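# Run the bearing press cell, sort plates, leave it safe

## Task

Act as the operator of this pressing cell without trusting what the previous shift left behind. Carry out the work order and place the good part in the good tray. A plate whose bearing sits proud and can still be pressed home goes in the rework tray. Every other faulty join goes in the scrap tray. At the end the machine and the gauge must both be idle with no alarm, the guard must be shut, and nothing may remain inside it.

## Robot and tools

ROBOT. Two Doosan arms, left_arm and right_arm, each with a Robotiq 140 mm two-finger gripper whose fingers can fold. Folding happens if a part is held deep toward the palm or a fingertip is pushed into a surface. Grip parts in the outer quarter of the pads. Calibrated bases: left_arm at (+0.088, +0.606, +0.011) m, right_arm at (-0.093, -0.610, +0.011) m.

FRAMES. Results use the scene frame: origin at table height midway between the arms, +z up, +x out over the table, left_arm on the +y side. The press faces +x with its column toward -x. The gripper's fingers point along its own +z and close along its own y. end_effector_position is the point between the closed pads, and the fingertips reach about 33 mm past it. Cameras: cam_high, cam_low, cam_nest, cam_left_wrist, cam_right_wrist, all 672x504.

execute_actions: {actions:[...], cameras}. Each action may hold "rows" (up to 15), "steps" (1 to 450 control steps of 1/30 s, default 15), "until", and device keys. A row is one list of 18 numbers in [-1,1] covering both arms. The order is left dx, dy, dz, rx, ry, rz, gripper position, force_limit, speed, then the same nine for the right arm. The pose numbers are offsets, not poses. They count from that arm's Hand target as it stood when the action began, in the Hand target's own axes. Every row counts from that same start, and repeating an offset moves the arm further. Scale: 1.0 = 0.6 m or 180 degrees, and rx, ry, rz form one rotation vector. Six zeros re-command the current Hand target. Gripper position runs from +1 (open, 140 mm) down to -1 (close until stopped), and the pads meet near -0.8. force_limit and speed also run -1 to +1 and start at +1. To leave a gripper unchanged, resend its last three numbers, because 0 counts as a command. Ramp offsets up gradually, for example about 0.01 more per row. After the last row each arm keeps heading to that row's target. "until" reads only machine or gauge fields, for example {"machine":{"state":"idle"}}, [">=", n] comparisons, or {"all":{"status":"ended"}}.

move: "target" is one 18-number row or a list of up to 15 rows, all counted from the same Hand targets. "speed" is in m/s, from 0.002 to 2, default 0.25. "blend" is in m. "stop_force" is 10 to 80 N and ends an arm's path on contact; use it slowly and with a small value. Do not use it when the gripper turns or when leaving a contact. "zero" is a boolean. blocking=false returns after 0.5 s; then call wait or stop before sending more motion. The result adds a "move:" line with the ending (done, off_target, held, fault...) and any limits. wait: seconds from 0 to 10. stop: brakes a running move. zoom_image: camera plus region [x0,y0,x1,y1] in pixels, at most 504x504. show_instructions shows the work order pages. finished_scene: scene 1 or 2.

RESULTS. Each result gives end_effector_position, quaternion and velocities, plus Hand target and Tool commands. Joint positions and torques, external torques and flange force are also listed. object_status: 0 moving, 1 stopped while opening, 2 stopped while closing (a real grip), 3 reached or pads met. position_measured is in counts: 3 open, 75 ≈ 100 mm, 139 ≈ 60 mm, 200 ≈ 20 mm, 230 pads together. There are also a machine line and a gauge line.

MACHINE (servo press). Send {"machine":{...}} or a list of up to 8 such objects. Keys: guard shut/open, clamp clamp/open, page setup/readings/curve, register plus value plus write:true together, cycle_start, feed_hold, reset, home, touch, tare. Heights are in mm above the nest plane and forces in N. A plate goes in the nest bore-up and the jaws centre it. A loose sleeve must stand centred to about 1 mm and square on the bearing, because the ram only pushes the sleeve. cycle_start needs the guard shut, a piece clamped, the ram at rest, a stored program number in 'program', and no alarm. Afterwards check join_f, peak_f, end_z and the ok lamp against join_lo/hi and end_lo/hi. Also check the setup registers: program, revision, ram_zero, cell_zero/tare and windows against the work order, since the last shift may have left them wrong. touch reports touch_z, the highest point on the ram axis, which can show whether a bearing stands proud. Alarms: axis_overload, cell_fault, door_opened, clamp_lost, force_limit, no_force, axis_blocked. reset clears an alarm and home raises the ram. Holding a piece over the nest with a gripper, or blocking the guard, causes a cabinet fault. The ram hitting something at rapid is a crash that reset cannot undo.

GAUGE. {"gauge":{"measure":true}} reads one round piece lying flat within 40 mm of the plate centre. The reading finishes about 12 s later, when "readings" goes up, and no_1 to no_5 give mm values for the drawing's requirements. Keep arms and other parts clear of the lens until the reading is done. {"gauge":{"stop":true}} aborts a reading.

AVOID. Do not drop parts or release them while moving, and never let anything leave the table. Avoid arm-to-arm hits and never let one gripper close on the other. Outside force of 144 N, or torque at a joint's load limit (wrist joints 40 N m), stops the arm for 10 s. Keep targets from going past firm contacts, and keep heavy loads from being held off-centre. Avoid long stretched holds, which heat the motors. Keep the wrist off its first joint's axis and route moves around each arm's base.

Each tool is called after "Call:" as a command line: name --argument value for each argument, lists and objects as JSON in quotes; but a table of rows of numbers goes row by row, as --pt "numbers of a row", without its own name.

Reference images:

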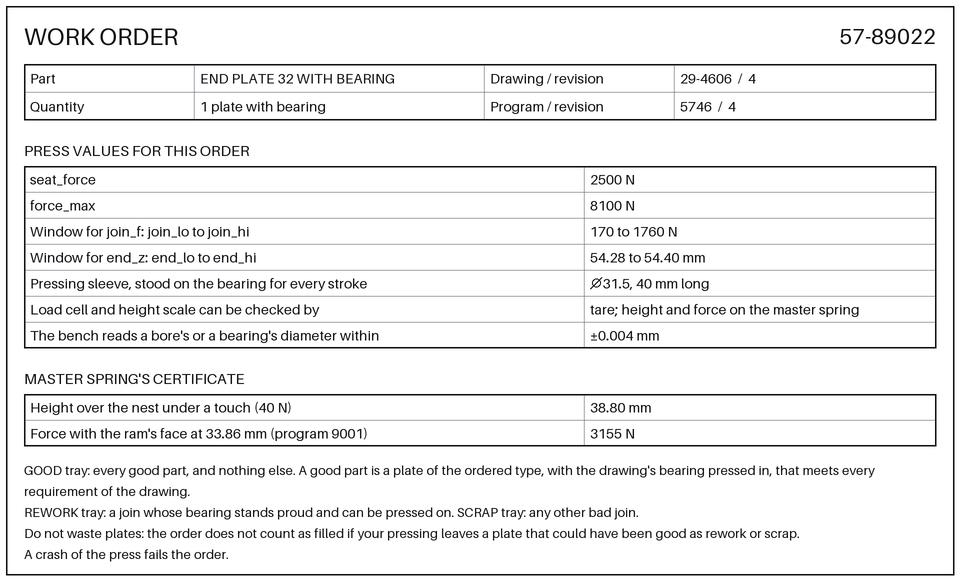

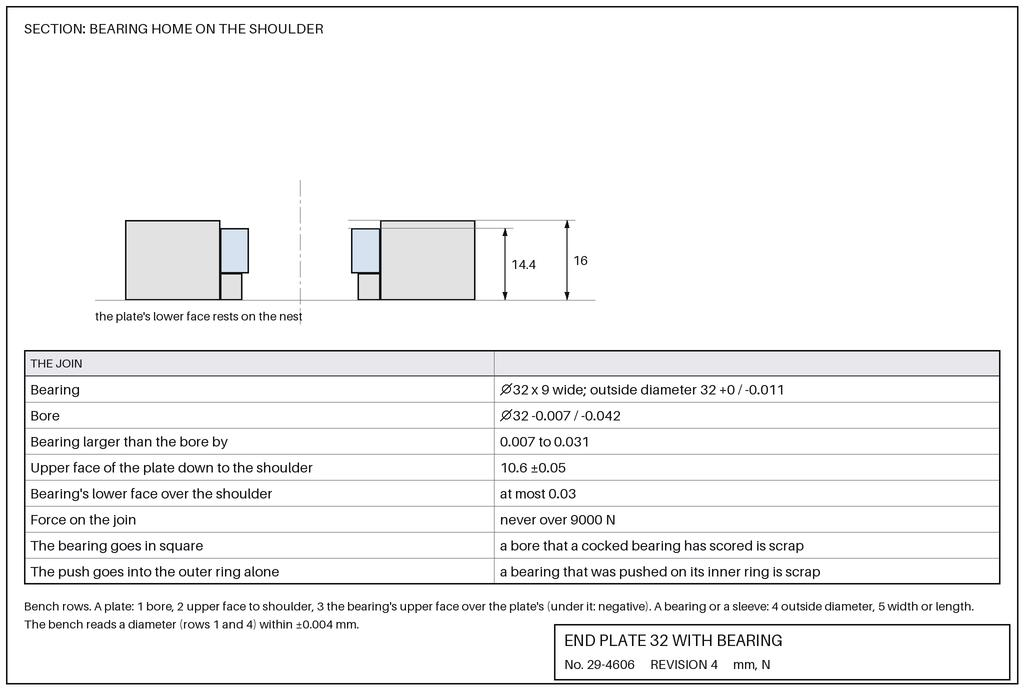

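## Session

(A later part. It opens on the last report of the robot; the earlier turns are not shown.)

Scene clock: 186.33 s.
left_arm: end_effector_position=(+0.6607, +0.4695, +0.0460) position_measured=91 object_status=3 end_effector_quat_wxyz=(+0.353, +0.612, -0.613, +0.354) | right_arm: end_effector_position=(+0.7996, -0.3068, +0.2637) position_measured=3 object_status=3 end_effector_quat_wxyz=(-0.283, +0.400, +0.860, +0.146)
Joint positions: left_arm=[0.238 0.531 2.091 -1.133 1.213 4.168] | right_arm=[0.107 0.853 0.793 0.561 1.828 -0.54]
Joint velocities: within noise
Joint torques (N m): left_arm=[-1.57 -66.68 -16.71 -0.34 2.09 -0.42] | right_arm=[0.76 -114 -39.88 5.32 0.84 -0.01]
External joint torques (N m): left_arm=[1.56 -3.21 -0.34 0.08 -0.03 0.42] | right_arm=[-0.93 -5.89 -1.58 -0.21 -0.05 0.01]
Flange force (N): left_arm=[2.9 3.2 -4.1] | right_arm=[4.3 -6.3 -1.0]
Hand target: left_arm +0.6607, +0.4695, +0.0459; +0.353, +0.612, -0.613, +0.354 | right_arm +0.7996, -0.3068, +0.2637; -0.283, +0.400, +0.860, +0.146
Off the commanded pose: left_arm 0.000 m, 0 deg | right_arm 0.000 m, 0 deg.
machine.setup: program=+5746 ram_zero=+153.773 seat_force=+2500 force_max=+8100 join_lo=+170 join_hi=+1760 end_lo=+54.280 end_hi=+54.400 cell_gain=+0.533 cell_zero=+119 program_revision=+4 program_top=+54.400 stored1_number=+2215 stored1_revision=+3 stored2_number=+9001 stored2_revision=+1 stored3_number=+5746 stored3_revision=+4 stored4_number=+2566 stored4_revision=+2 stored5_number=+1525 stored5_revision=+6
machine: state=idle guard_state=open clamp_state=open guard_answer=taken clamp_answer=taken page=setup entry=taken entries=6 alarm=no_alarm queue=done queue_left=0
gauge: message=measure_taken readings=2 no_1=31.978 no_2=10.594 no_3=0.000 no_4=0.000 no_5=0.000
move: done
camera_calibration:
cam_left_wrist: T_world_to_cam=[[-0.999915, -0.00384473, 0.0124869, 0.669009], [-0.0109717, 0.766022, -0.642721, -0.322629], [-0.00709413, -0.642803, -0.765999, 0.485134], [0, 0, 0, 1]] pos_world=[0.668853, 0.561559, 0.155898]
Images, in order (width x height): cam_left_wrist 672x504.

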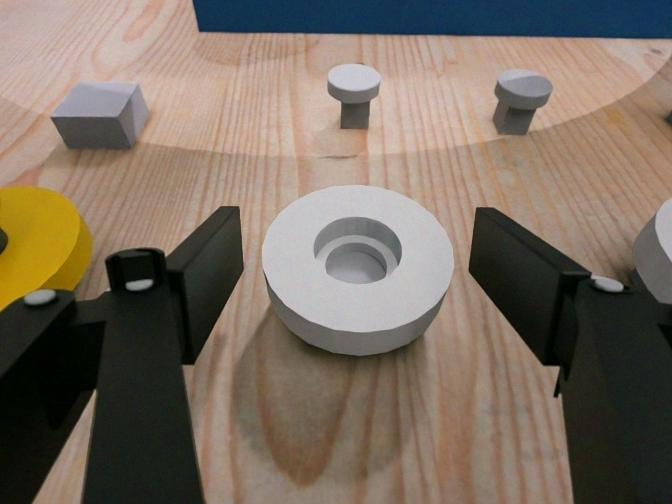

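Call:
execute_actions --actions '[{"rows":[[0,0,0,0,0,0,-1,0.2,-0.9,0,0,0,0,0,0,1,1,1]],"steps":75}]' --cameras '[]'

Call:
move --pt "0.0722 0 -0.0417 0 0 0 -1 0.2 -0.9 0 0 0 0 0 0 1 1 1" --pt "0.3855 0.0965 0.0353 0 0 0 -1 0.2 -0.9 0 0 0 0 0 0 1 1 1" --pt "0.4463 0.0968 0.3553 0 0 0 -1 0.2 -0.9 0 0 0 0 0 0 1 1 1" --speed '[0.06,0.2,0.12]' --cameras '["cam_left_wrist"]'

Scene clock: 189.23 s.
left_arm: end_effector_position=(+0.6607, +0.4695, +0.0459) position_measured=127 object_status=2 end_effector_quat_wxyz=(+0.353, +0.612, -0.613, +0.354) | right_arm: end_effector_position=(+0.7996, -0.3068, +0.2637) position_measured=3 object_status=3 end_effector_quat_wxyz=(-0.283, +0.400, +0.860, +0.146)
Joint positions: left_arm=[0.238 0.532 2.091 -1.134 1.213 4.168] | right_arm=[0.107 0.853 0.793 0.561 1.828 -0.54]
Joint velocities: within noise
Joint torques (N m): left_arm=[-5.2 -63.14 -14.82 0.36 0.8 -0.52] | right_arm=[0.52 -113.73 -40.01 5.27 0.87 0]
External joint torques (N m): left_arm=[5.2 -6.64 -2.22 -0.63 1.27 0.51] | right_arm=[-0.71 -5.66 -1.2 -0.2 -0.08 0]
Flange force (N): left_arm=[5.1 3.7 -12.7] | right_arm=[4.5 -7.1 -0.1]
Hand target: left_arm +0.6607, +0.4695, +0.0459; +0.353, +0.612, -0.613, +0.354 | right_arm +0.7996, -0.3068, +0.2637; -0.283, +0.400, +0.860, +0.146
Off the commanded pose: left_arm 0.000 m, 0 deg | right_arm 0.000 m, 0 deg.
machine.setup: program=+5746 ram_zero=+153.773 seat_force=+2500 force_max=+8100 join_lo=+170 join_hi=+1760 end_lo=+54.280 end_hi=+54.400 cell_gain=+0.533 cell_zero=+119 program_revision=+4 program_top=+54.400 stored1_number=+2215 stored1_revision=+3 stored2_number=+9001 stored2_revision=+1 stored3_number=+5746 stored3_revision=+4 stored4_number=+2566 stored4_revision=+2 stored5_number=+1525 stored5_revision=+6
machine: state=idle guard_state=open clamp_state=open guard_answer=taken clamp_answer=taken page=setup entry=taken entries=6 alarm=no_alarm queue=done queue_left=0
gauge: message=measure_taken readings=2 no_1=31.978 no_2=10.594 no_3=0.000 no_4=0.000 no_5=0.000
No camera images: "cameras" was empty.

Scene clock: 193.20 s.
left_arm: end_effector_position=(+0.6026, +0.1509, +0.1710) position_measured=127 object_status=2 end_effector_quat_wxyz=(+0.353, +0.612, -0.613, +0.354) | right_arm: end_effector_position=(+0.7996, -0.3068, +0.2637) position_measured=3 object_status=3 end_effector_quat_wxyz=(-0.283, +0.400, +0.860, +0.146)
Joint positions: left_arm=[-0.34 0.282 2.142 -1.463 0.942 3.859] | right_arm=[0.107 0.853 0.793 0.561 1.828 -0.54]
Joint velocities: within noise
Joint torques (N m): left_arm=[-3.77 -53.07 -25.68 -1.37 1.86 -0.43] | right_arm=[1.02 -114 -40.13 5.3 0.89 0]
External joint torques (N m): left_arm=[3.62 -1.09 0.31 0.2 -0.27 0.42] | right_arm=[-1.16 -6.34 -1.42 -0.19 -0.09 0]
Flange force (N): left_arm=[-3.0 -0.4 -6.3] | right_arm=[4.8 -7.9 -0.4]
Hand target: left_arm +0.6026, +0.1509, +0.1710; +0.353, +0.612, -0.613, +0.354 | right_arm +0.7996, -0.3068, +0.2637; -0.283, +0.400, +0.860, +0.146
Off the commanded pose: left_arm 0.000 m, 0 deg | right_arm 0.000 m, 0 deg.
machine.setup: program=+5746 ram_zero=+153.773 seat_force=+2500 force_max=+8100 join_lo=+170 join_hi=+1760 end_lo=+54.280 end_hi=+54.400 cell_gain=+0.533 cell_zero=+119 program_revision=+4 program_top=+54.400 stored1_number=+2215 stored1_revision=+3 stored2_number=+9001 stored2_revision=+1 stored3_number=+5746 stored3_revision=+4 stored4_number=+2566 stored4_revision=+2 stored5_number=+1525 stored5_revision=+6
machine: state=idle guard_state=open clamp_state=open guard_answer=taken clamp_answer=taken page=setup entry=taken entries=6 alarm=no_alarm queue=done queue_left=0
gauge: message=measure_taken readings=2 no_1=31.978 no_2=10.594 no_3=0.000 no_4=0.000 no_5=0.000
move: done
camera_calibration:
cam_left_wrist: T_world_to_cam=[[-0.999915, -0.00384465, 0.0124868, 0.608026], [-0.0109716, 0.766022, -0.642721, 0.00126771], [-0.00709413, -0.642803, -0.765999, 0.375686], [0, 0, 0, 1]] pos_world=[0.610653, 0.242859, 0.280998]
Images, in order (width x height): cam_left_wrist 672x504.

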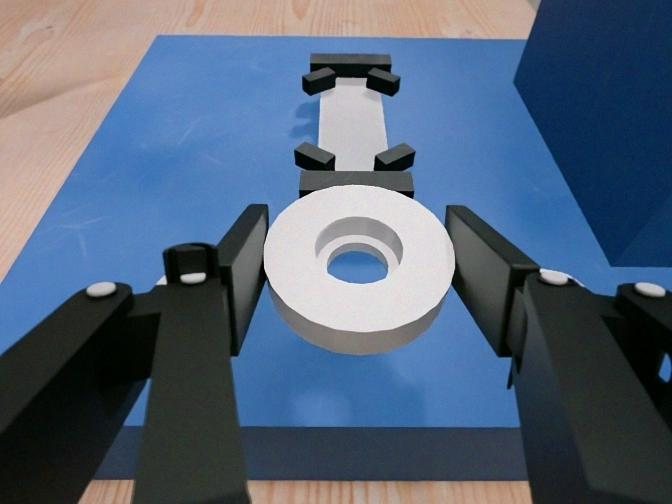

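Call:
move --pt "0.0433 0 -0.025 0 0 0 -1 0.2 -0.9 0 0 0 0 0 0 1 1 1" --pt "0.1592 0 0.1757 0 0 0 -1 0.2 -0.9 0 0 0 0 0 0 1 1 1" --pt "0.0942 0 0.2131 0 0 0 -1 0.2 -0.9 0 0 0 0 0 0 1 1 1" --speed '[0.1,0.12,0.06]' --cameras '["cam_left_wrist"]'

Call:
move --target '[-0.0361,0,0.0208,0,0,0,-1,0.2,-0.9,0,0,0,0,0,0,1,1,1]' --speed 0.012 --stop_force 12 --cameras '["cam_left_wrist"]'

Scene clock: 196.07 s.
left_arm: end_effector_position=(+0.6027, +0.0119, +0.1560) position_measured=127 object_status=2 end_effector_quat_wxyz=(+0.353, +0.612, -0.613, +0.354) | right_arm: end_effector_position=(+0.7996, -0.3068, +0.2637) position_measured=3 object_status=3 end_effector_quat_wxyz=(-0.283, +0.400, +0.860, +0.146)
Joint positions: left_arm=[-0.556 0.375 2.041 -1.614 0.8 3.841] | right_arm=[0.107 0.853 0.793 0.561 1.828 -0.54]
Joint velocities: within noise
Joint torques (N m): left_arm=[-2.99 -63.14 -26.5 -1.63 1.8 -0.58] | right_arm=[0.82 -114.33 -40.02 5.31 0.82 -0.03]
External joint torques (N m): left_arm=[2.89 -0.64 0.38 0.18 -0.25 0.58] | right_arm=[-0.98 -5.34 -1.35 -0.23 -0.02 0.03]
Flange force (N): left_arm=[-2.9 -1.0 -4.0] | right_arm=[3.9 -6.0 -0.8]
Hand target: left_arm +0.6027, +0.0119, +0.1559; +0.353, +0.612, -0.613, +0.354 | right_arm +0.7996, -0.3068, +0.2637; -0.283, +0.400, +0.860, +0.146
Off the commanded pose: left_arm 0.000 m, 0 deg | right_arm 0.000 m, 0 deg.
machine.setup: program=+5746 ram_zero=+153.773 seat_force=+2500 force_max=+8100 join_lo=+170 join_hi=+1760 end_lo=+54.280 end_hi=+54.400 cell_gain=+0.533 cell_zero=+119 program_revision=+4 program_top=+54.400 stored1_number=+2215 stored1_revision=+3 stored2_number=+9001 stored2_revision=+1 stored3_number=+5746 stored3_revision=+4 stored4_number=+2566 stored4_revision=+2 stored5_number=+1525 stored5_revision=+6
machine: state=idle guard_state=open clamp_state=open guard_answer=taken clamp_answer=taken page=setup entry=taken entries=6 alarm=no_alarm queue=done queue_left=0
gauge: message=measure_taken readings=2 no_1=31.978 no_2=10.594 no_3=0.000 no_4=0.000 no_5=0.000
move: done
camera_calibration:
cam_left_wrist: T_world_to_cam=[[-0.999915, -0.00384465, 0.0124868, 0.60778], [-0.0109716, 0.766022, -0.642721, 0.0980408], [-0.00709413, -0.642803, -0.765999, 0.274771], [0, 0, 0, 1]] pos_world=[0.610753, 0.103859, 0.265898]
Images, in order (width x height): cam_left_wrist 672x504.

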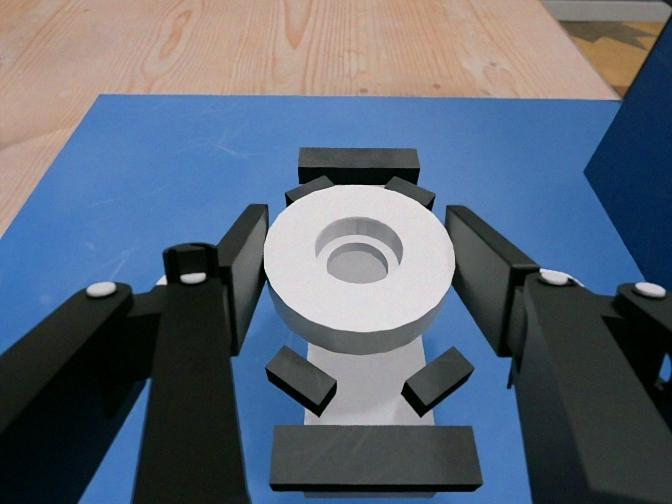

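Scene clock: 198.00 s.
left_arm: end_effector_position=(+0.6027, +0.0118, +0.1447) position_measured=127 object_status=2 end_effector_quat_wxyz=(+0.353, +0.612, -0.613, +0.354) | right_arm: end_effector_position=(+0.7996, -0.3068, +0.2637) position_measured=3 object_status=3 end_effector_quat_wxyz=(-0.283, +0.400, +0.860, +0.146)
Joint positions: left_arm=[-0.556 0.39 2.047 -1.635 0.802 3.871] | right_arm=[0.107 0.853 0.793 0.561 1.828 -0.54]
Joint velocities: within noise
Joint torques (N m): left_arm=[-5.23 -43.58 -18.58 0.75 -3.51 -0.22] | right_arm=[0.72 -114.19 -40.05 5.29 0.82 -0.08]
External joint torques (N m): left_arm=[5.01 -20.94 -6.78 -2.23 5.12 0.21] | right_arm=[-0.86 -6.09 -1.5 -0.17 -0.03 0.08]
Flange force (N): left_arm=[15.4 5.6 -27.4] | right_arm=[4.7 -6.8 -0.8]
Hand target: left_arm +0.6027, +0.0118, +0.1447; +0.353, +0.612, -0.613, +0.354 (not the last commanded pose) | right_arm +0.7996, -0.3068, +0.2637; -0.283, +0.400, +0.860, +0.146
Off the commanded pose: left_arm 0.014 m, 0 deg | right_arm 0.000 m, 0 deg.
machine.setup: program=+5746 ram_zero=+153.773 seat_force=+2500 force_max=+8100 join_lo=+170 join_hi=+1760 end_lo=+54.280 end_hi=+54.400 cell_gain=+0.533 cell_zero=+119 program_revision=+4 program_top=+54.400 stored1_number=+2215 stored1_revision=+3 stored2_number=+9001 stored2_revision=+1 stored3_number=+5746 stored3_revision=+4 stored4_number=+2566 stored4_revision=+2 stored5_number=+1525 stored5_revision=+6
machine: state=idle guard_state=open clamp_state=open guard_answer=taken clamp_answer=taken page=setup entry=taken entries=6 alarm=no_alarm queue=done queue_left=0
gauge: message=measure_taken readings=2 no_1=31.978 no_2=10.594 no_3=0.000 no_4=0.000 no_5=0.000
move: contact (left_arm)
camera_calibration:
cam_left_wrist: T_world_to_cam=[[-0.999916, -0.00376269, 0.0124244, 0.60803], [-0.0108722, 0.765701, -0.643104, 0.090849], [-0.00709361, -0.643185, -0.765678, 0.266072], [0, 0, 0, 1]] pos_world=[0.610854, 0.103858, 0.254596]
Images, in order (width x height): cam_left_wrist 672x504.

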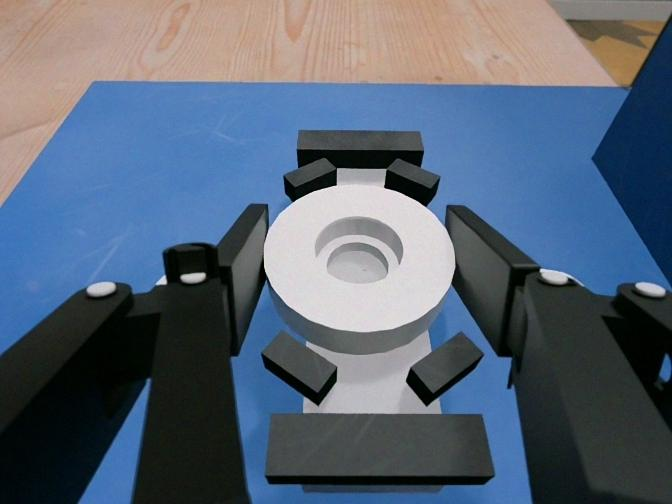

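Call:
execute_actions --actions '[{"rows":[[0.001,0,-0.0006,0,0,0,-1,0.2,-0.9,0,0,0,0,0,0,1,1,1]],"steps":15},{"rows":[[0,0,0,0,0,0,0.3,0.2,-0.8,0,0,0,0,0,0,1,1,1]],"steps":45}]' --cameras '[]'

Call:
move --target '[0,0,-0.35,0,0,0,0.3,0.2,-0.8,0,0,0,0,0,0,1,1,1]' --speed 0.15 --cameras '[]'

Call:
execute_actions --actions '[{"machine":{"clamp":"clamp"},"steps":60}]' --cameras '["cam_nest","cam_left_wrist"]'

Scene clock: 200.37 s.
left_arm: end_effector_position=(+0.6027, +0.0118, +0.1454) position_measured=91 object_status=3 end_effector_quat_wxyz=(+0.353, +0.612, -0.613, +0.354) | right_arm: end_effector_position=(+0.7996, -0.3068, +0.2637) position_measured=3 object_status=3 end_effector_quat_wxyz=(-0.283, +0.400, +0.860, +0.146)
Joint positions: left_arm=[-0.556 0.389 2.046 -1.634 0.802 3.869] | right_arm=[0.107 0.853 0.793 0.561 1.828 -0.54]
Joint velocities: within noise
Joint torques (N m): left_arm=[-3.12 -62.31 -24.98 -1.44 1.64 -0.49] | right_arm=[0.69 -113.85 -39.99 5.26 0.81 -0.04]
External joint torques (N m): left_arm=[2.74 -1.78 -0.39 -0.04 -0.04 0.49] | right_arm=[-0.88 -5.59 -1.29 -0.18 -0.02 0.04]
External joint torques at the end of the 1st action: left_arm=[1.46 -3.1 -0.86 -0.21 0.56 0.36] | right_arm=[-0.72 -5.49 -1.19 -0.2 -0.08 0.06]
Flange force (N): left_arm=[-1.2 -0.9 -4.7] | right_arm=[4.3 -6.6 -0.5]
Flange force at the end of the 1st action (N): left_arm=[1.1 0.7 -4.8] | right_arm=[4.4 -6.8 -0.1]
Hand target: left_arm +0.6027, +0.0118, +0.1454; +0.353, +0.612, -0.613, +0.354 | right_arm +0.7996, -0.3068, +0.2637; -0.283, +0.400, +0.860, +0.146
Off the commanded pose: left_arm 0.000 m, 0 deg | right_arm 0.000 m, 0 deg.
machine.setup: program=+5746 ram_zero=+153.773 seat_force=+2500 force_max=+8100 join_lo=+170 join_hi=+1760 end_lo=+54.280 end_hi=+54.400 cell_gain=+0.533 cell_zero=+119 program_revision=+4 program_top=+54.400 stored1_number=+2215 stored1_revision=+3 stored2_number=+9001 stored2_revision=+1 stored3_number=+5746 stored3_revision=+4 stored4_number=+2566 stored4_revision=+2 stored5_number=+1525 stored5_revision=+6
machine: state=idle guard_state=open clamp_state=open guard_answer=taken clamp_answer=taken page=setup entry=taken entries=6 alarm=no_alarm queue=done queue_left=0
gauge: message=measure_taken readings=2 no_1=31.978 no_2=10.594 no_3=0.000 no_4=0.000 no_5=0.000
No camera images: "cameras" was empty.

Scene clock: 202.17 s.
left_arm: end_effector_position=(+0.6025, +0.1936, +0.2504) position_measured=91 object_status=3 end_effector_quat_wxyz=(+0.353, +0.612, -0.613, +0.354) | right_arm: end_effector_position=(+0.7996, -0.3068, +0.2637) position_measured=3 object_status=3 end_effector_quat_wxyz=(-0.283, +0.400, +0.860, +0.146)
Joint positions: left_arm=[-0.264 0.161 2.106 -1.313 1.025 3.685] | right_arm=[0.107 0.853 0.793 0.561 1.828 -0.54]
Joint velocities: within noise
Joint torques (N m): left_arm=[-3.85 -44.68 -30.14 -0.95 1.31 -0.43] | right_arm=[0.29 -114.23 -40.07 5.28 0.82 -0.1]
External joint torques (N m): left_arm=[3.63 -1.94 -0.25 0.02 -0.06 0.43] | right_arm=[-0.42 -6.21 -1.57 -0.16 -0.02 0.1]
Flange force (N): left_arm=[-2.3 0.4 -7.1] | right_arm=[5.0 -6.5 -0.7]
Hand target: left_arm +0.6025, +0.1937, +0.2504; +0.353, +0.612, -0.613, +0.354 | right_arm +0.7996, -0.3068, +0.2637; -0.283, +0.400, +0.860, +0.146
Off the commanded pose: left_arm 0.000 m, 0 deg | right_arm 0.000 m, 0 deg.
machine.setup: program=+5746 ram_zero=+153.773 seat_force=+2500 force_max=+8100 join_lo=+170 join_hi=+1760 end_lo=+54.280 end_hi=+54.400 cell_gain=+0.533 cell_zero=+119 program_revision=+4 program_top=+54.400 stored1_number=+2215 stored1_revision=+3 stored2_number=+9001 stored2_revision=+1 stored3_number=+5746 stored3_revision=+4 stored4_number=+2566 stored4_revision=+2 stored5_number=+1525 stored5_revision=+6
machine: state=idle guard_state=open clamp_state=open guard_answer=taken clamp_answer=taken page=setup entry=taken entries=6 alarm=no_alarm queue=done queue_left=0
gauge: message=measure_taken readings=2 no_1=31.978 no_2=10.594 no_3=0.000 no_4=0.000 no_5=0.000
move: done
No camera images: "cameras" was empty.

Scene clock: 204.37 s.
left_arm: end_effector_position=(+0.6025, +0.1937, +0.2504) position_measured=91 object_status=3 end_effector_quat_wxyz=(+0.353, +0.612, -0.613, +0.354) | right_arm: end_effector_position=(+0.7996, -0.3068, +0.2637) position_measured=3 object_status=3 end_effector_quat_wxyz=(-0.283, +0.400, +0.860, +0.146)
Joint positions: left_arm=[-0.264 0.161 2.106 -1.313 1.025 3.685] | right_arm=[0.107 0.853 0.793 0.561 1.828 -0.54]
Joint velocities: within noise
Joint torques (N m): left_arm=[-2.81 -44.73 -29.91 -0.87 1.24 -0.43] | right_arm=[0.44 -113.95 -40.03 5.27 0.82 -0.04]
External joint torques (N m): left_arm=[2.72 -2.05 -0.5 -0.05 0 0.43] | right_arm=[-0.58 -6.21 -1.49 -0.16 -0.02 0.04]
Flange force (N): left_arm=[-1.2 0.6 -5.7] | right_arm=[5.0 -6.9 -0.5]
Hand target: left_arm +0.6025, +0.1937, +0.2504; +0.353, +0.612, -0.613, +0.354 | right_arm +0.7996, -0.3068, +0.2637; -0.283, +0.400, +0.860, +0.146
Tool commands: left_gripper/position=+0.3 left_gripper/force_limit=+0.2 left_gripper/speed=-0.8 right_gripper/position=+1.0 right_gripper/force_limit=+1.0 right_gripper/speed=+1.0
Off the commanded pose: left_arm 0.000 m, 0 deg | right_arm 0.000 m, 0 deg.
machine.setup: program=+5746 ram_zero=+153.773 seat_force=+2500 force_max=+8100 join_lo=+170 join_hi=+1760 end_lo=+54.280 end_hi=+54.400 cell_gain=+0.533 cell_zero=+119 program_revision=+4 program_top=+54.400 stored1_number=+2215 stored1_revision=+3 stored2_number=+9001 stored2_revision=+1 stored3_number=+5746 stored3_revision=+4 stored4_number=+2566 stored4_revision=+2 stored5_number=+1525 stored5_revision=+6
machine: state=idle guard_state=open clamp_state=clamped guard_answer=taken clamp_answer=taken page=setup entry=taken entries=6 alarm=no_alarm queue=done queue_left=0
gauge: message=measure_taken readings=2 no_1=31.978 no_2=10.594 no_3=0.000 no_4=0.000 no_5=0.000
camera_calibration:
cam_left_wrist: T_world_to_cam=[[-0.999916, -0.00376269, 0.0124244, 0.607201], [-0.0108722, 0.765701, -0.643104, 0.0195419], [-0.00709361, -0.643185, -0.765678, 0.463998], [0, 0, 0, 1]] pos_world=[0.610654, 0.285758, 0.360296]
Images, in order (width x height): cam_nest 672x504, cam_left_wrist 672x504.

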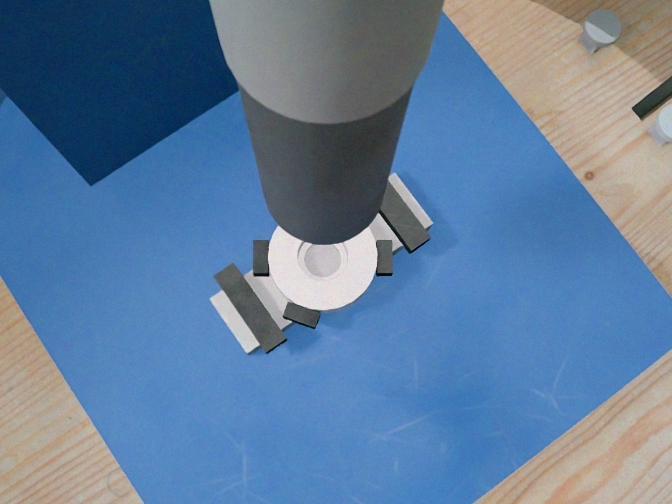

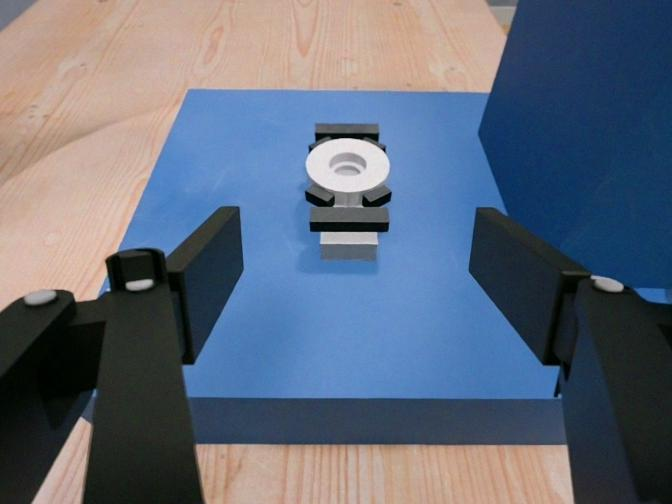

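Call:
move --pt "-0.197 -0.0925 -0.341 0 0 0 -0.2 0.1 -1 0 0 0 0 0 0 1 1 1" --pt "-0.412 -0.0925 -0.2169 0 0 0 -0.2 0.1 -1 0 0 0 0 0 0 1 1 1" --speed 0.25 --cameras '["cam_left_wrist"]'

Scene clock: 206.97 s.
left_arm: end_effector_position=(+0.6582, +0.4300, +0.1015) position_measured=154 object_status=3 end_effector_quat_wxyz=(+0.353, +0.612, -0.613, +0.354) | right_arm: end_effector_position=(+0.7996, -0.3068, +0.2637) position_measured=3 object_status=3 end_effector_quat_wxyz=(-0.283, +0.400, +0.860, +0.146)
Joint positions: left_arm=[0.172 0.433 2.099 -1.153 1.219 4.065] | right_arm=[0.107 0.853 0.793 0.561 1.828 -0.54]
Joint velocities: within noise
Joint torques (N m): left_arm=[-3.09 -60.39 -20.3 -0.34 1.93 -0.26] | right_arm=[0.6 -113.77 -39.89 5.29 0.85 -0.03]
External joint torques (N m): left_arm=[3.2 -4.36 -0.36 -0.03 0.01 0.26] | right_arm=[-0.73 -6.33 -1.53 -0.19 -0.05 0.03]
Flange force (N): left_arm=[3.1 4.9 -7.3] | right_arm=[5.0 -7.2 -0.6]
Hand target: left_arm +0.6582, +0.4300, +0.1015; +0.353, +0.612, -0.613, +0.354 | right_arm +0.7996, -0.3068, +0.2637; -0.283, +0.400, +0.860, +0.146
Off the commanded pose: left_arm 0.000 m, 0 deg | right_arm 0.000 m, 0 deg.
machine.setup: program=+5746 ram_zero=+153.773 seat_force=+2500 force_max=+8100 join_lo=+170 join_hi=+1760 end_lo=+54.280 end_hi=+54.400 cell_gain=+0.533 cell_zero=+119 program_revision=+4 program_top=+54.400 stored1_number=+2215 stored1_revision=+3 stored2_number=+9001 stored2_revision=+1 stored3_number=+5746 stored3_revision=+4 stored4_number=+2566 stored4_revision=+2 stored5_number=+1525 stored5_revision=+6
machine: state=idle guard_state=open clamp_state=clamped guard_answer=taken clamp_answer=taken page=setup entry=taken entries=6 alarm=no_alarm queue=done queue_left=0
gauge: message=measure_taken readings=2 no_1=31.978 no_2=10.594 no_3=0.000 no_4=0.000 no_5=0.000
move: done
camera_calibration:
cam_left_wrist: T_world_to_cam=[[-0.999916, -0.00376296, 0.0124242, 0.665534], [-0.0108717, 0.76575, -0.643046, -0.256521], [-0.00709405, -0.643127, -0.765727, 0.502425], [0, 0, 0, 1]] pos_world=[0.666254, 0.522058, 0.211497]
Images, in order (width x height): cam_left_wrist 672x504.

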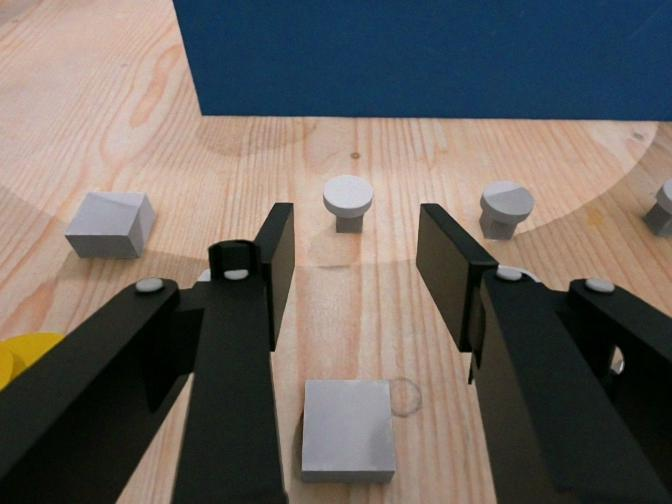

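Call:
move --target '[0,0,0.1667,0,0,0,-0.2,0.1,-1,0,0,0,0,0,0,1,1,1]' --speed 0.1 --cameras '["cam_left_wrist","cam_low"]'

Call:
zoom_image --camera "cam_left_wrist" --region '[256, 170, 456, 320]'

Scene clock: 208.53 s.
left_arm: end_effector_position=(+0.6582, +0.3434, +0.0515) position_measured=154 object_status=3 end_effector_quat_wxyz=(+0.353, +0.612, -0.613, +0.354) | right_arm: end_effector_position=(+0.7996, -0.3068, +0.2637) position_measured=3 object_status=3 end_effector_quat_wxyz=(-0.283, +0.400, +0.860, +0.146)
Joint positions: left_arm=[0.022 0.503 2.133 -1.312 1.11 4.142] | right_arm=[0.107 0.853 0.793 0.561 1.828 -0.54]
Joint velocities: within noise
Joint torques (N m): left_arm=[-3.99 -64.07 -16.6 -0.58 2.04 -0.34] | right_arm=[0.96 -113.5 -40.18 5.34 0.84 -0.03]
External joint torques (N m): left_arm=[4.23 -3.59 -0.37 -0.06 0.01 0.34] | right_arm=[-1.11 -6.66 -1.32 -0.24 -0.04 0.03]
Flange force (N): left_arm=[1.0 2.9 -9.0] | right_arm=[5.2 -8.8 -0.1]
Hand target: left_arm +0.6582, +0.3434, +0.0515; +0.353, +0.612, -0.613, +0.354 | right_arm +0.7996, -0.3068, +0.2637; -0.283, +0.400, +0.860, +0.146
Off the commanded pose: left_arm 0.000 m, 0 deg | right_arm 0.000 m, 0 deg.
machine.setup: program=+5746 ram_zero=+153.773 seat_force=+2500 force_max=+8100 join_lo=+170 join_hi=+1760 end_lo=+54.280 end_hi=+54.400 cell_gain=+0.533 cell_zero=+119 program_revision=+4 program_top=+54.400 stored1_number=+2215 stored1_revision=+3 stored2_number=+9001 stored2_revision=+1 stored3_number=+5746 stored3_revision=+4 stored4_number=+2566 stored4_revision=+2 stored5_number=+1525 stored5_revision=+6
machine: state=idle guard_state=open clamp_state=clamped guard_answer=taken clamp_answer=taken page=setup entry=taken entries=6 alarm=no_alarm queue=done queue_left=0
gauge: message=measure_taken readings=2 no_1=31.978 no_2=10.594 no_3=0.000 no_4=0.000 no_5=0.000
move: done
camera_calibration:
cam_left_wrist: T_world_to_cam=[[-0.999916, -0.00376296, 0.0124242, 0.665931], [-0.0108717, 0.76575, -0.643046, -0.222423], [-0.00709405, -0.643127, -0.765727, 0.408368], [0, 0, 0, 1]] pos_world=[0.666354, 0.435458, 0.161397]
Images, in order (width x height): cam_low 672x504, cam_left_wrist 672x504.

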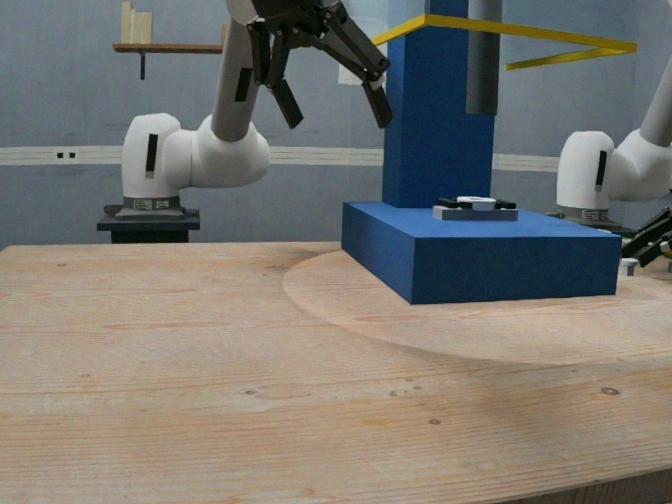

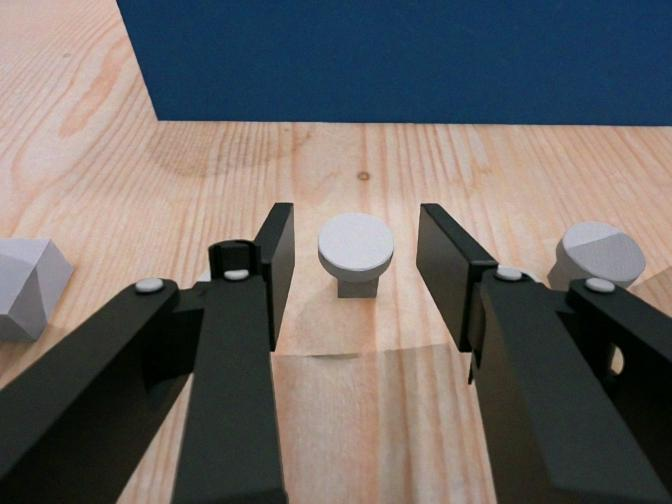

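Scaled by 2.520.

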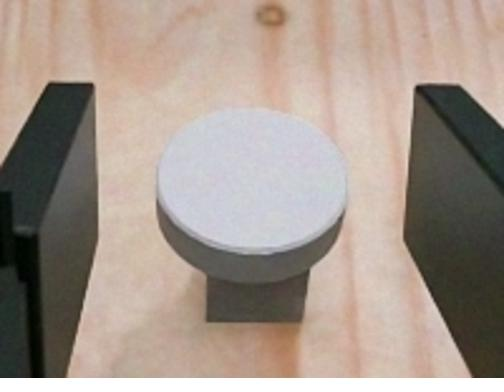

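Call:
execute_actions --actions '[{"rows":[[0,0,0,0,0,0,-1,-0.2,-1,0,0,0,0,0,0,1,1,1]],"steps":100}]' --cameras '["cam_left_wrist"]'

Call:
zoom_image --camera "cam_left_wrist" --region '[256, 170, 456, 320]'

Scene clock: 212.20 s.
left_arm: end_effector_position=(+0.6582, +0.3434, +0.0514) position_measured=184 object_status=2 end_effector_quat_wxyz=(+0.353, +0.612, -0.613, +0.354) | right_arm: end_effector_position=(+0.7996, -0.3068, +0.2637) position_measured=3 object_status=3 end_effector_quat_wxyz=(-0.283, +0.400, +0.860, +0.146)
Joint positions: left_arm=[0.022 0.503 2.133 -1.312 1.11 4.142] | right_arm=[0.107 0.853 0.793 0.561 1.828 -0.54]
Joint velocities: within noise
Joint torques (N m): left_arm=[-2.93 -63.31 -15.95 -0.46 1.56 -0.44] | right_arm=[0.99 -113.92 -40.22 5.27 0.82 -0.03]
External joint torques (N m): left_arm=[2.8 -3.7 -0.91 -0.19 0.49 0.44] | right_arm=[-1.14 -6.17 -1.26 -0.16 -0.03 0.03]
Flange force (N): left_arm=[2.3 2.0 -7.1] | right_arm=[4.8 -8.0 -0.3]
Hand target: left_arm +0.6582, +0.3434, +0.0515; +0.353, +0.612, -0.613, +0.354 | right_arm +0.7996, -0.3068, +0.2637; -0.283, +0.400, +0.860, +0.146
Off the commanded pose: left_arm 0.000 m, 0 deg | right_arm 0.000 m, 0 deg.
machine.setup: program=+5746 ram_zero=+153.773 seat_force=+2500 force_max=+8100 join_lo=+170 join_hi=+1760 end_lo=+54.280 end_hi=+54.400 cell_gain=+0.533 cell_zero=+119 program_revision=+4 program_top=+54.400 stored1_number=+2215 stored1_revision=+3 stored2_number=+9001 stored2_revision=+1 stored3_number=+5746 stored3_revision=+4 stored4_number=+2566 stored4_revision=+2 stored5_number=+1525 stored5_revision=+6
machine: state=idle guard_state=open clamp_state=clamped guard_answer=taken clamp_answer=taken page=setup entry=taken entries=6 alarm=no_alarm queue=done queue_left=0
gauge: message=measure_taken readings=2 no_1=31.978 no_2=10.594 no_3=0.000 no_4=0.000 no_5=0.000
camera_calibration:
cam_left_wrist: T_world_to_cam=[[-0.999916, -0.00376269, 0.0124244, 0.665931], [-0.0108722, 0.765701, -0.643104, -0.222391], [-0.00709361, -0.643185, -0.765678, 0.408385], [0, 0, 0, 1]] pos_world=[0.666354, 0.435458, 0.161396]
Images, in order (width x height): cam_left_wrist 672x504.

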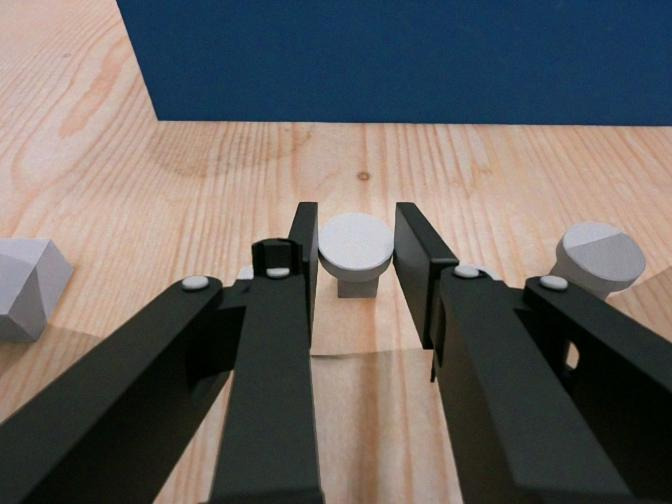

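Scaled by 2.520.

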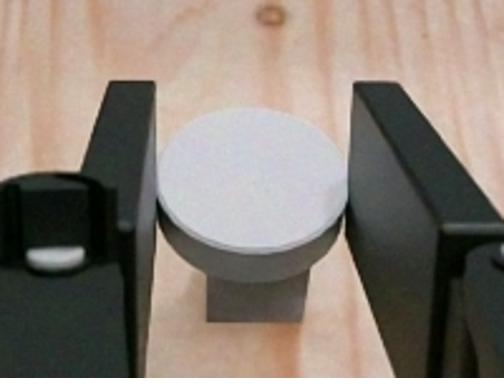

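Call:
move --pt "0.0433 0 -0.025 0 0 0 -1 -0.2 -1 0 0 0 0 0 0 1 1 1" --pt "0.301 0.097 -0.0903 0 0 0 -1 -0.2 -1 0 0 0 0 0 0 1 1 1" --pt "0.4388 0.097 0.215 0 0 0 -1 -0.2 -1 0 0 0 0 0 0 1 1 1" --speed '[0.06,0.18,0.15]' --cameras '["cam_left_wrist","cam_low"]'

Call:
zoom_image --camera "cam_left_wrist" --region '[256, 170, 456, 320]'

Scene clock: 215.67 s.
left_arm: end_effector_position=(+0.5999, +0.1001, +0.2149) position_measured=184 object_status=2 end_effector_quat_wxyz=(+0.353, +0.612, -0.613, +0.354) | right_arm: end_effector_position=(+0.7996, -0.3068, +0.2637) position_measured=3 object_status=3 end_effector_quat_wxyz=(-0.283, +0.400, +0.860, +0.146)
Joint positions: left_arm=[-0.427 0.243 2.085 -1.447 0.894 3.73] | right_arm=[0.107 0.853 0.793 0.561 1.828 -0.54]
Joint velocities: within noise
Joint torques (N m): left_arm=[-0.91 -52.41 -28.55 -1.23 1.52 -0.39] | right_arm=[0.29 -113.7 -39.97 5.27 0.84 -0.05]
External joint torques (N m): left_arm=[1.08 -1.52 -0.3 0.05 -0.18 0.39] | right_arm=[-0.47 -6.24 -1.52 -0.16 -0.05 0.05]
Flange force (N): left_arm=[-0.1 0.8 -2.6] | right_arm=[5.1 -6.9 -0.5]
Hand target: left_arm +0.5999, +0.1000, +0.2149; +0.353, +0.612, -0.613, +0.354 | right_arm +0.7996, -0.3068, +0.2637; -0.283, +0.400, +0.860, +0.146
Off the commanded pose: left_arm 0.000 m, 0 deg | right_arm 0.000 m, 0 deg.
machine.setup: program=+5746 ram_zero=+153.773 seat_force=+2500 force_max=+8100 join_lo=+170 join_hi=+1760 end_lo=+54.280 end_hi=+54.400 cell_gain=+0.533 cell_zero=+119 program_revision=+4 program_top=+54.400 stored1_number=+2215 stored1_revision=+3 stored2_number=+9001 stored2_revision=+1 stored3_number=+5746 stored3_revision=+4 stored4_number=+2566 stored4_revision=+2 stored5_number=+1525 stored5_revision=+6
machine: state=idle guard_state=open clamp_state=clamped guard_answer=taken clamp_answer=taken page=setup entry=taken entries=6 alarm=no_alarm queue=done queue_left=0
gauge: message=measure_taken readings=2 no_1=31.978 no_2=10.594 no_3=0.000 no_4=0.000 no_5=0.000
move: done
camera_calibration:
cam_left_wrist: T_world_to_cam=[[-0.999916, -0.00376269, 0.0124244, 0.60459], [-0.0108722, 0.765701, -0.643104, 0.068352], [-0.00709361, -0.643185, -0.765678, 0.376595], [0, 0, 0, 1]] pos_world=[0.607954, 0.192158, 0.324796]
Images, in order (width x height): cam_low 672x504, cam_left_wrist 672x504.

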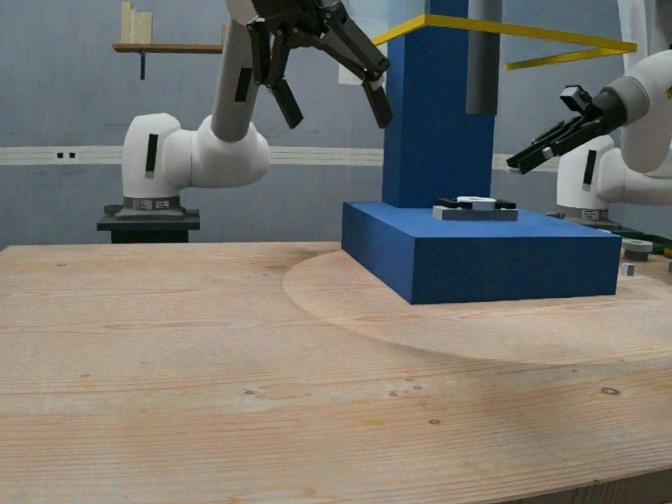

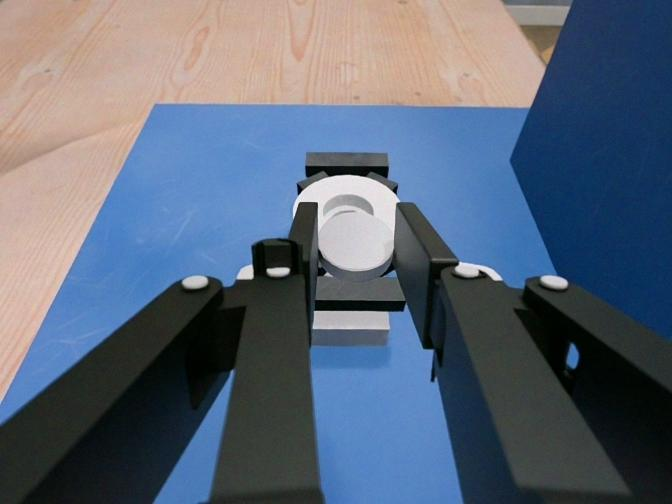

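Scaled by 2.520.

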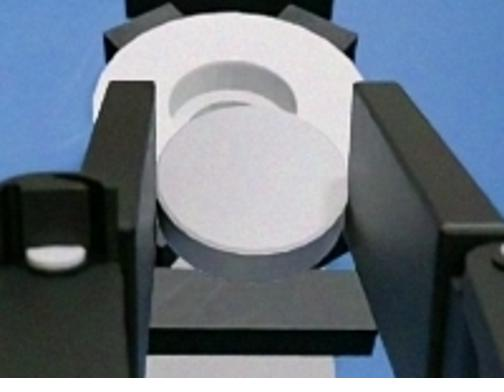

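Call:
move --pt "0.0617 0.0005 0.1068 0 0 0 -1 -0.2 -1 0 0 0 0 0 0 1 1 1" --pt "0.0053 0.0005 0.1393 0 0 0 -1 -0.2 -1 0 0 0 0 0 0 1 1 1" --speed '[0.1,0.06]' --cameras '["cam_left_wrist","cam_low","cam_nest"]'

Call:
zoom_image --camera "cam_low" --region '[430, 150, 530, 230]'

Call:
zoom_image --camera "cam_left_wrist" --region '[256, 170, 456, 320]'

Scene clock: 217.73 s.
left_arm: end_effector_position=(+0.5997, +0.0260, +0.1758) position_measured=184 object_status=2 end_effector_quat_wxyz=(+0.353, +0.612, -0.613, +0.354) | right_arm: end_effector_position=(+0.7996, -0.3068, +0.2637) position_measured=3 object_status=3 end_effector_quat_wxyz=(-0.283, +0.400, +0.860, +0.146)
Joint positions: left_arm=[-0.539 0.336 2.049 -1.572 0.811 3.799] | right_arm=[0.107 0.853 0.793 0.561 1.828 -0.54]
Joint velocities: within noise
Joint torques (N m): left_arm=[-2.96 -58.61 -27.09 -1.34 1.53 -0.47] | right_arm=[0.66 -114.03 -40.07 5.27 0.81 -0.06]
External joint torques (N m): left_arm=[2.88 -2.68 -0.08 -0.07 -0.05 0.47] | right_arm=[-0.83 -5.37 -1.18 -0.2 -0.02 0.06]
Flange force (N): left_arm=[-1.0 0.6 -6.1] | right_arm=[4.2 -6.6 -0.4]
Hand target: left_arm +0.5997, +0.0260, +0.1758; +0.353, +0.612, -0.613, +0.354 | right_arm +0.7996, -0.3068, +0.2637; -0.283, +0.400, +0.860, +0.146
Off the commanded pose: left_arm 0.000 m, 0 deg | right_arm 0.000 m, 0 deg.
machine.setup: program=+5746 ram_zero=+153.773 seat_force=+2500 force_max=+8100 join_lo=+170 join_hi=+1760 end_lo=+54.280 end_hi=+54.400 cell_gain=+0.533 cell_zero=+119 program_revision=+4 program_top=+54.400 stored1_number=+2215 stored1_revision=+3 stored2_number=+9001 stored2_revision=+1 stored3_number=+5746 stored3_revision=+4 stored4_number=+2566 stored4_revision=+2 stored5_number=+1525 stored5_revision=+6
machine: state=idle guard_state=open clamp_state=clamped guard_answer=taken clamp_answer=taken page=setup entry=taken entries=6 alarm=no_alarm queue=done queue_left=0
gauge: message=measure_taken readings=2 no_1=31.978 no_2=10.594 no_3=0.000 no_4=0.000 no_5=0.000
move: done
camera_calibration:
cam_left_wrist: T_world_to_cam=[[-0.999916, -0.00376305, 0.0124242, 0.604596], [-0.0108718, 0.76575, -0.643046, 0.0999845], [-0.00709405, -0.643127, -0.765727, 0.29908], [0, 0, 0, 1]] pos_world=[0.607754, 0.118058, 0.285797]
Images, in order (width x height): cam_low 672x504, cam_nest 672x504, cam_left_wrist 672x504.

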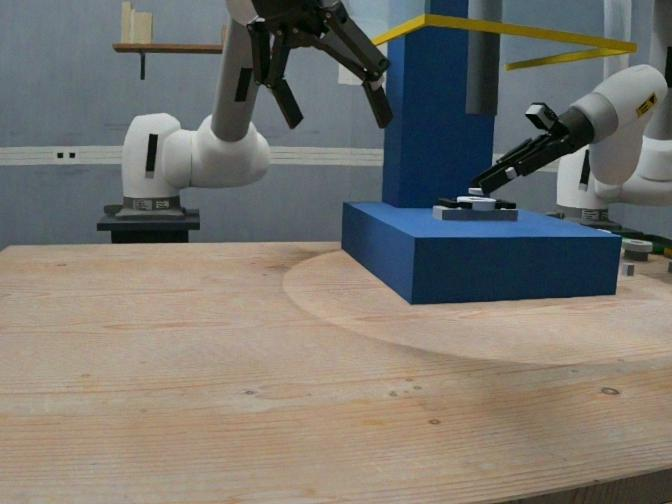

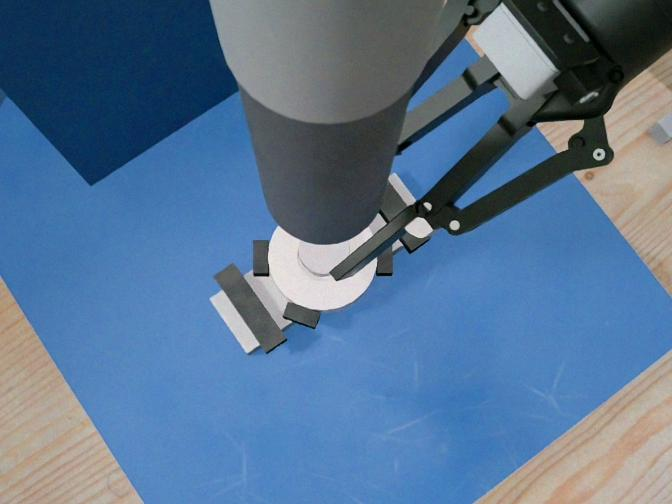

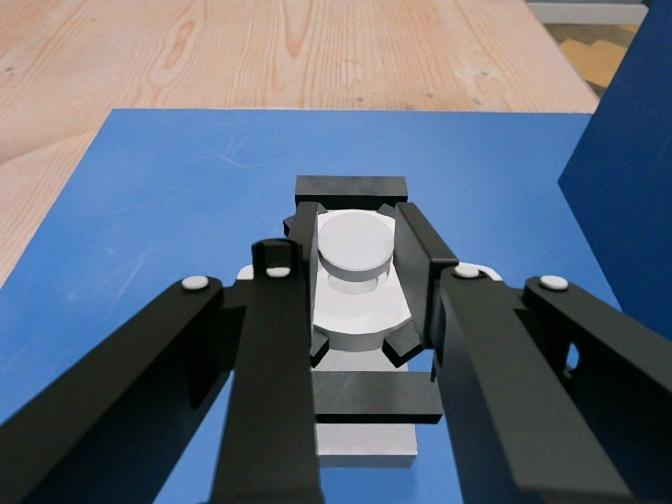

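Scaled by 5.040.

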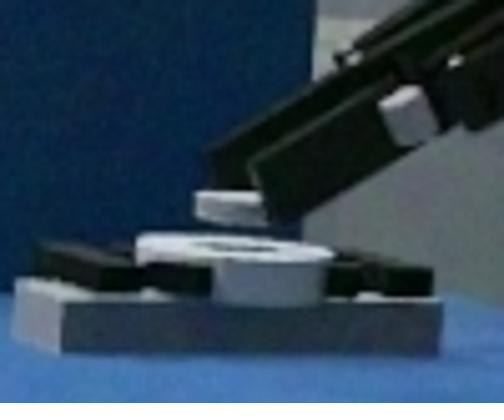

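Scaled by 2.520.

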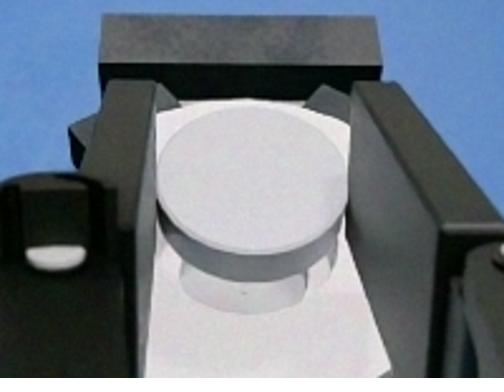

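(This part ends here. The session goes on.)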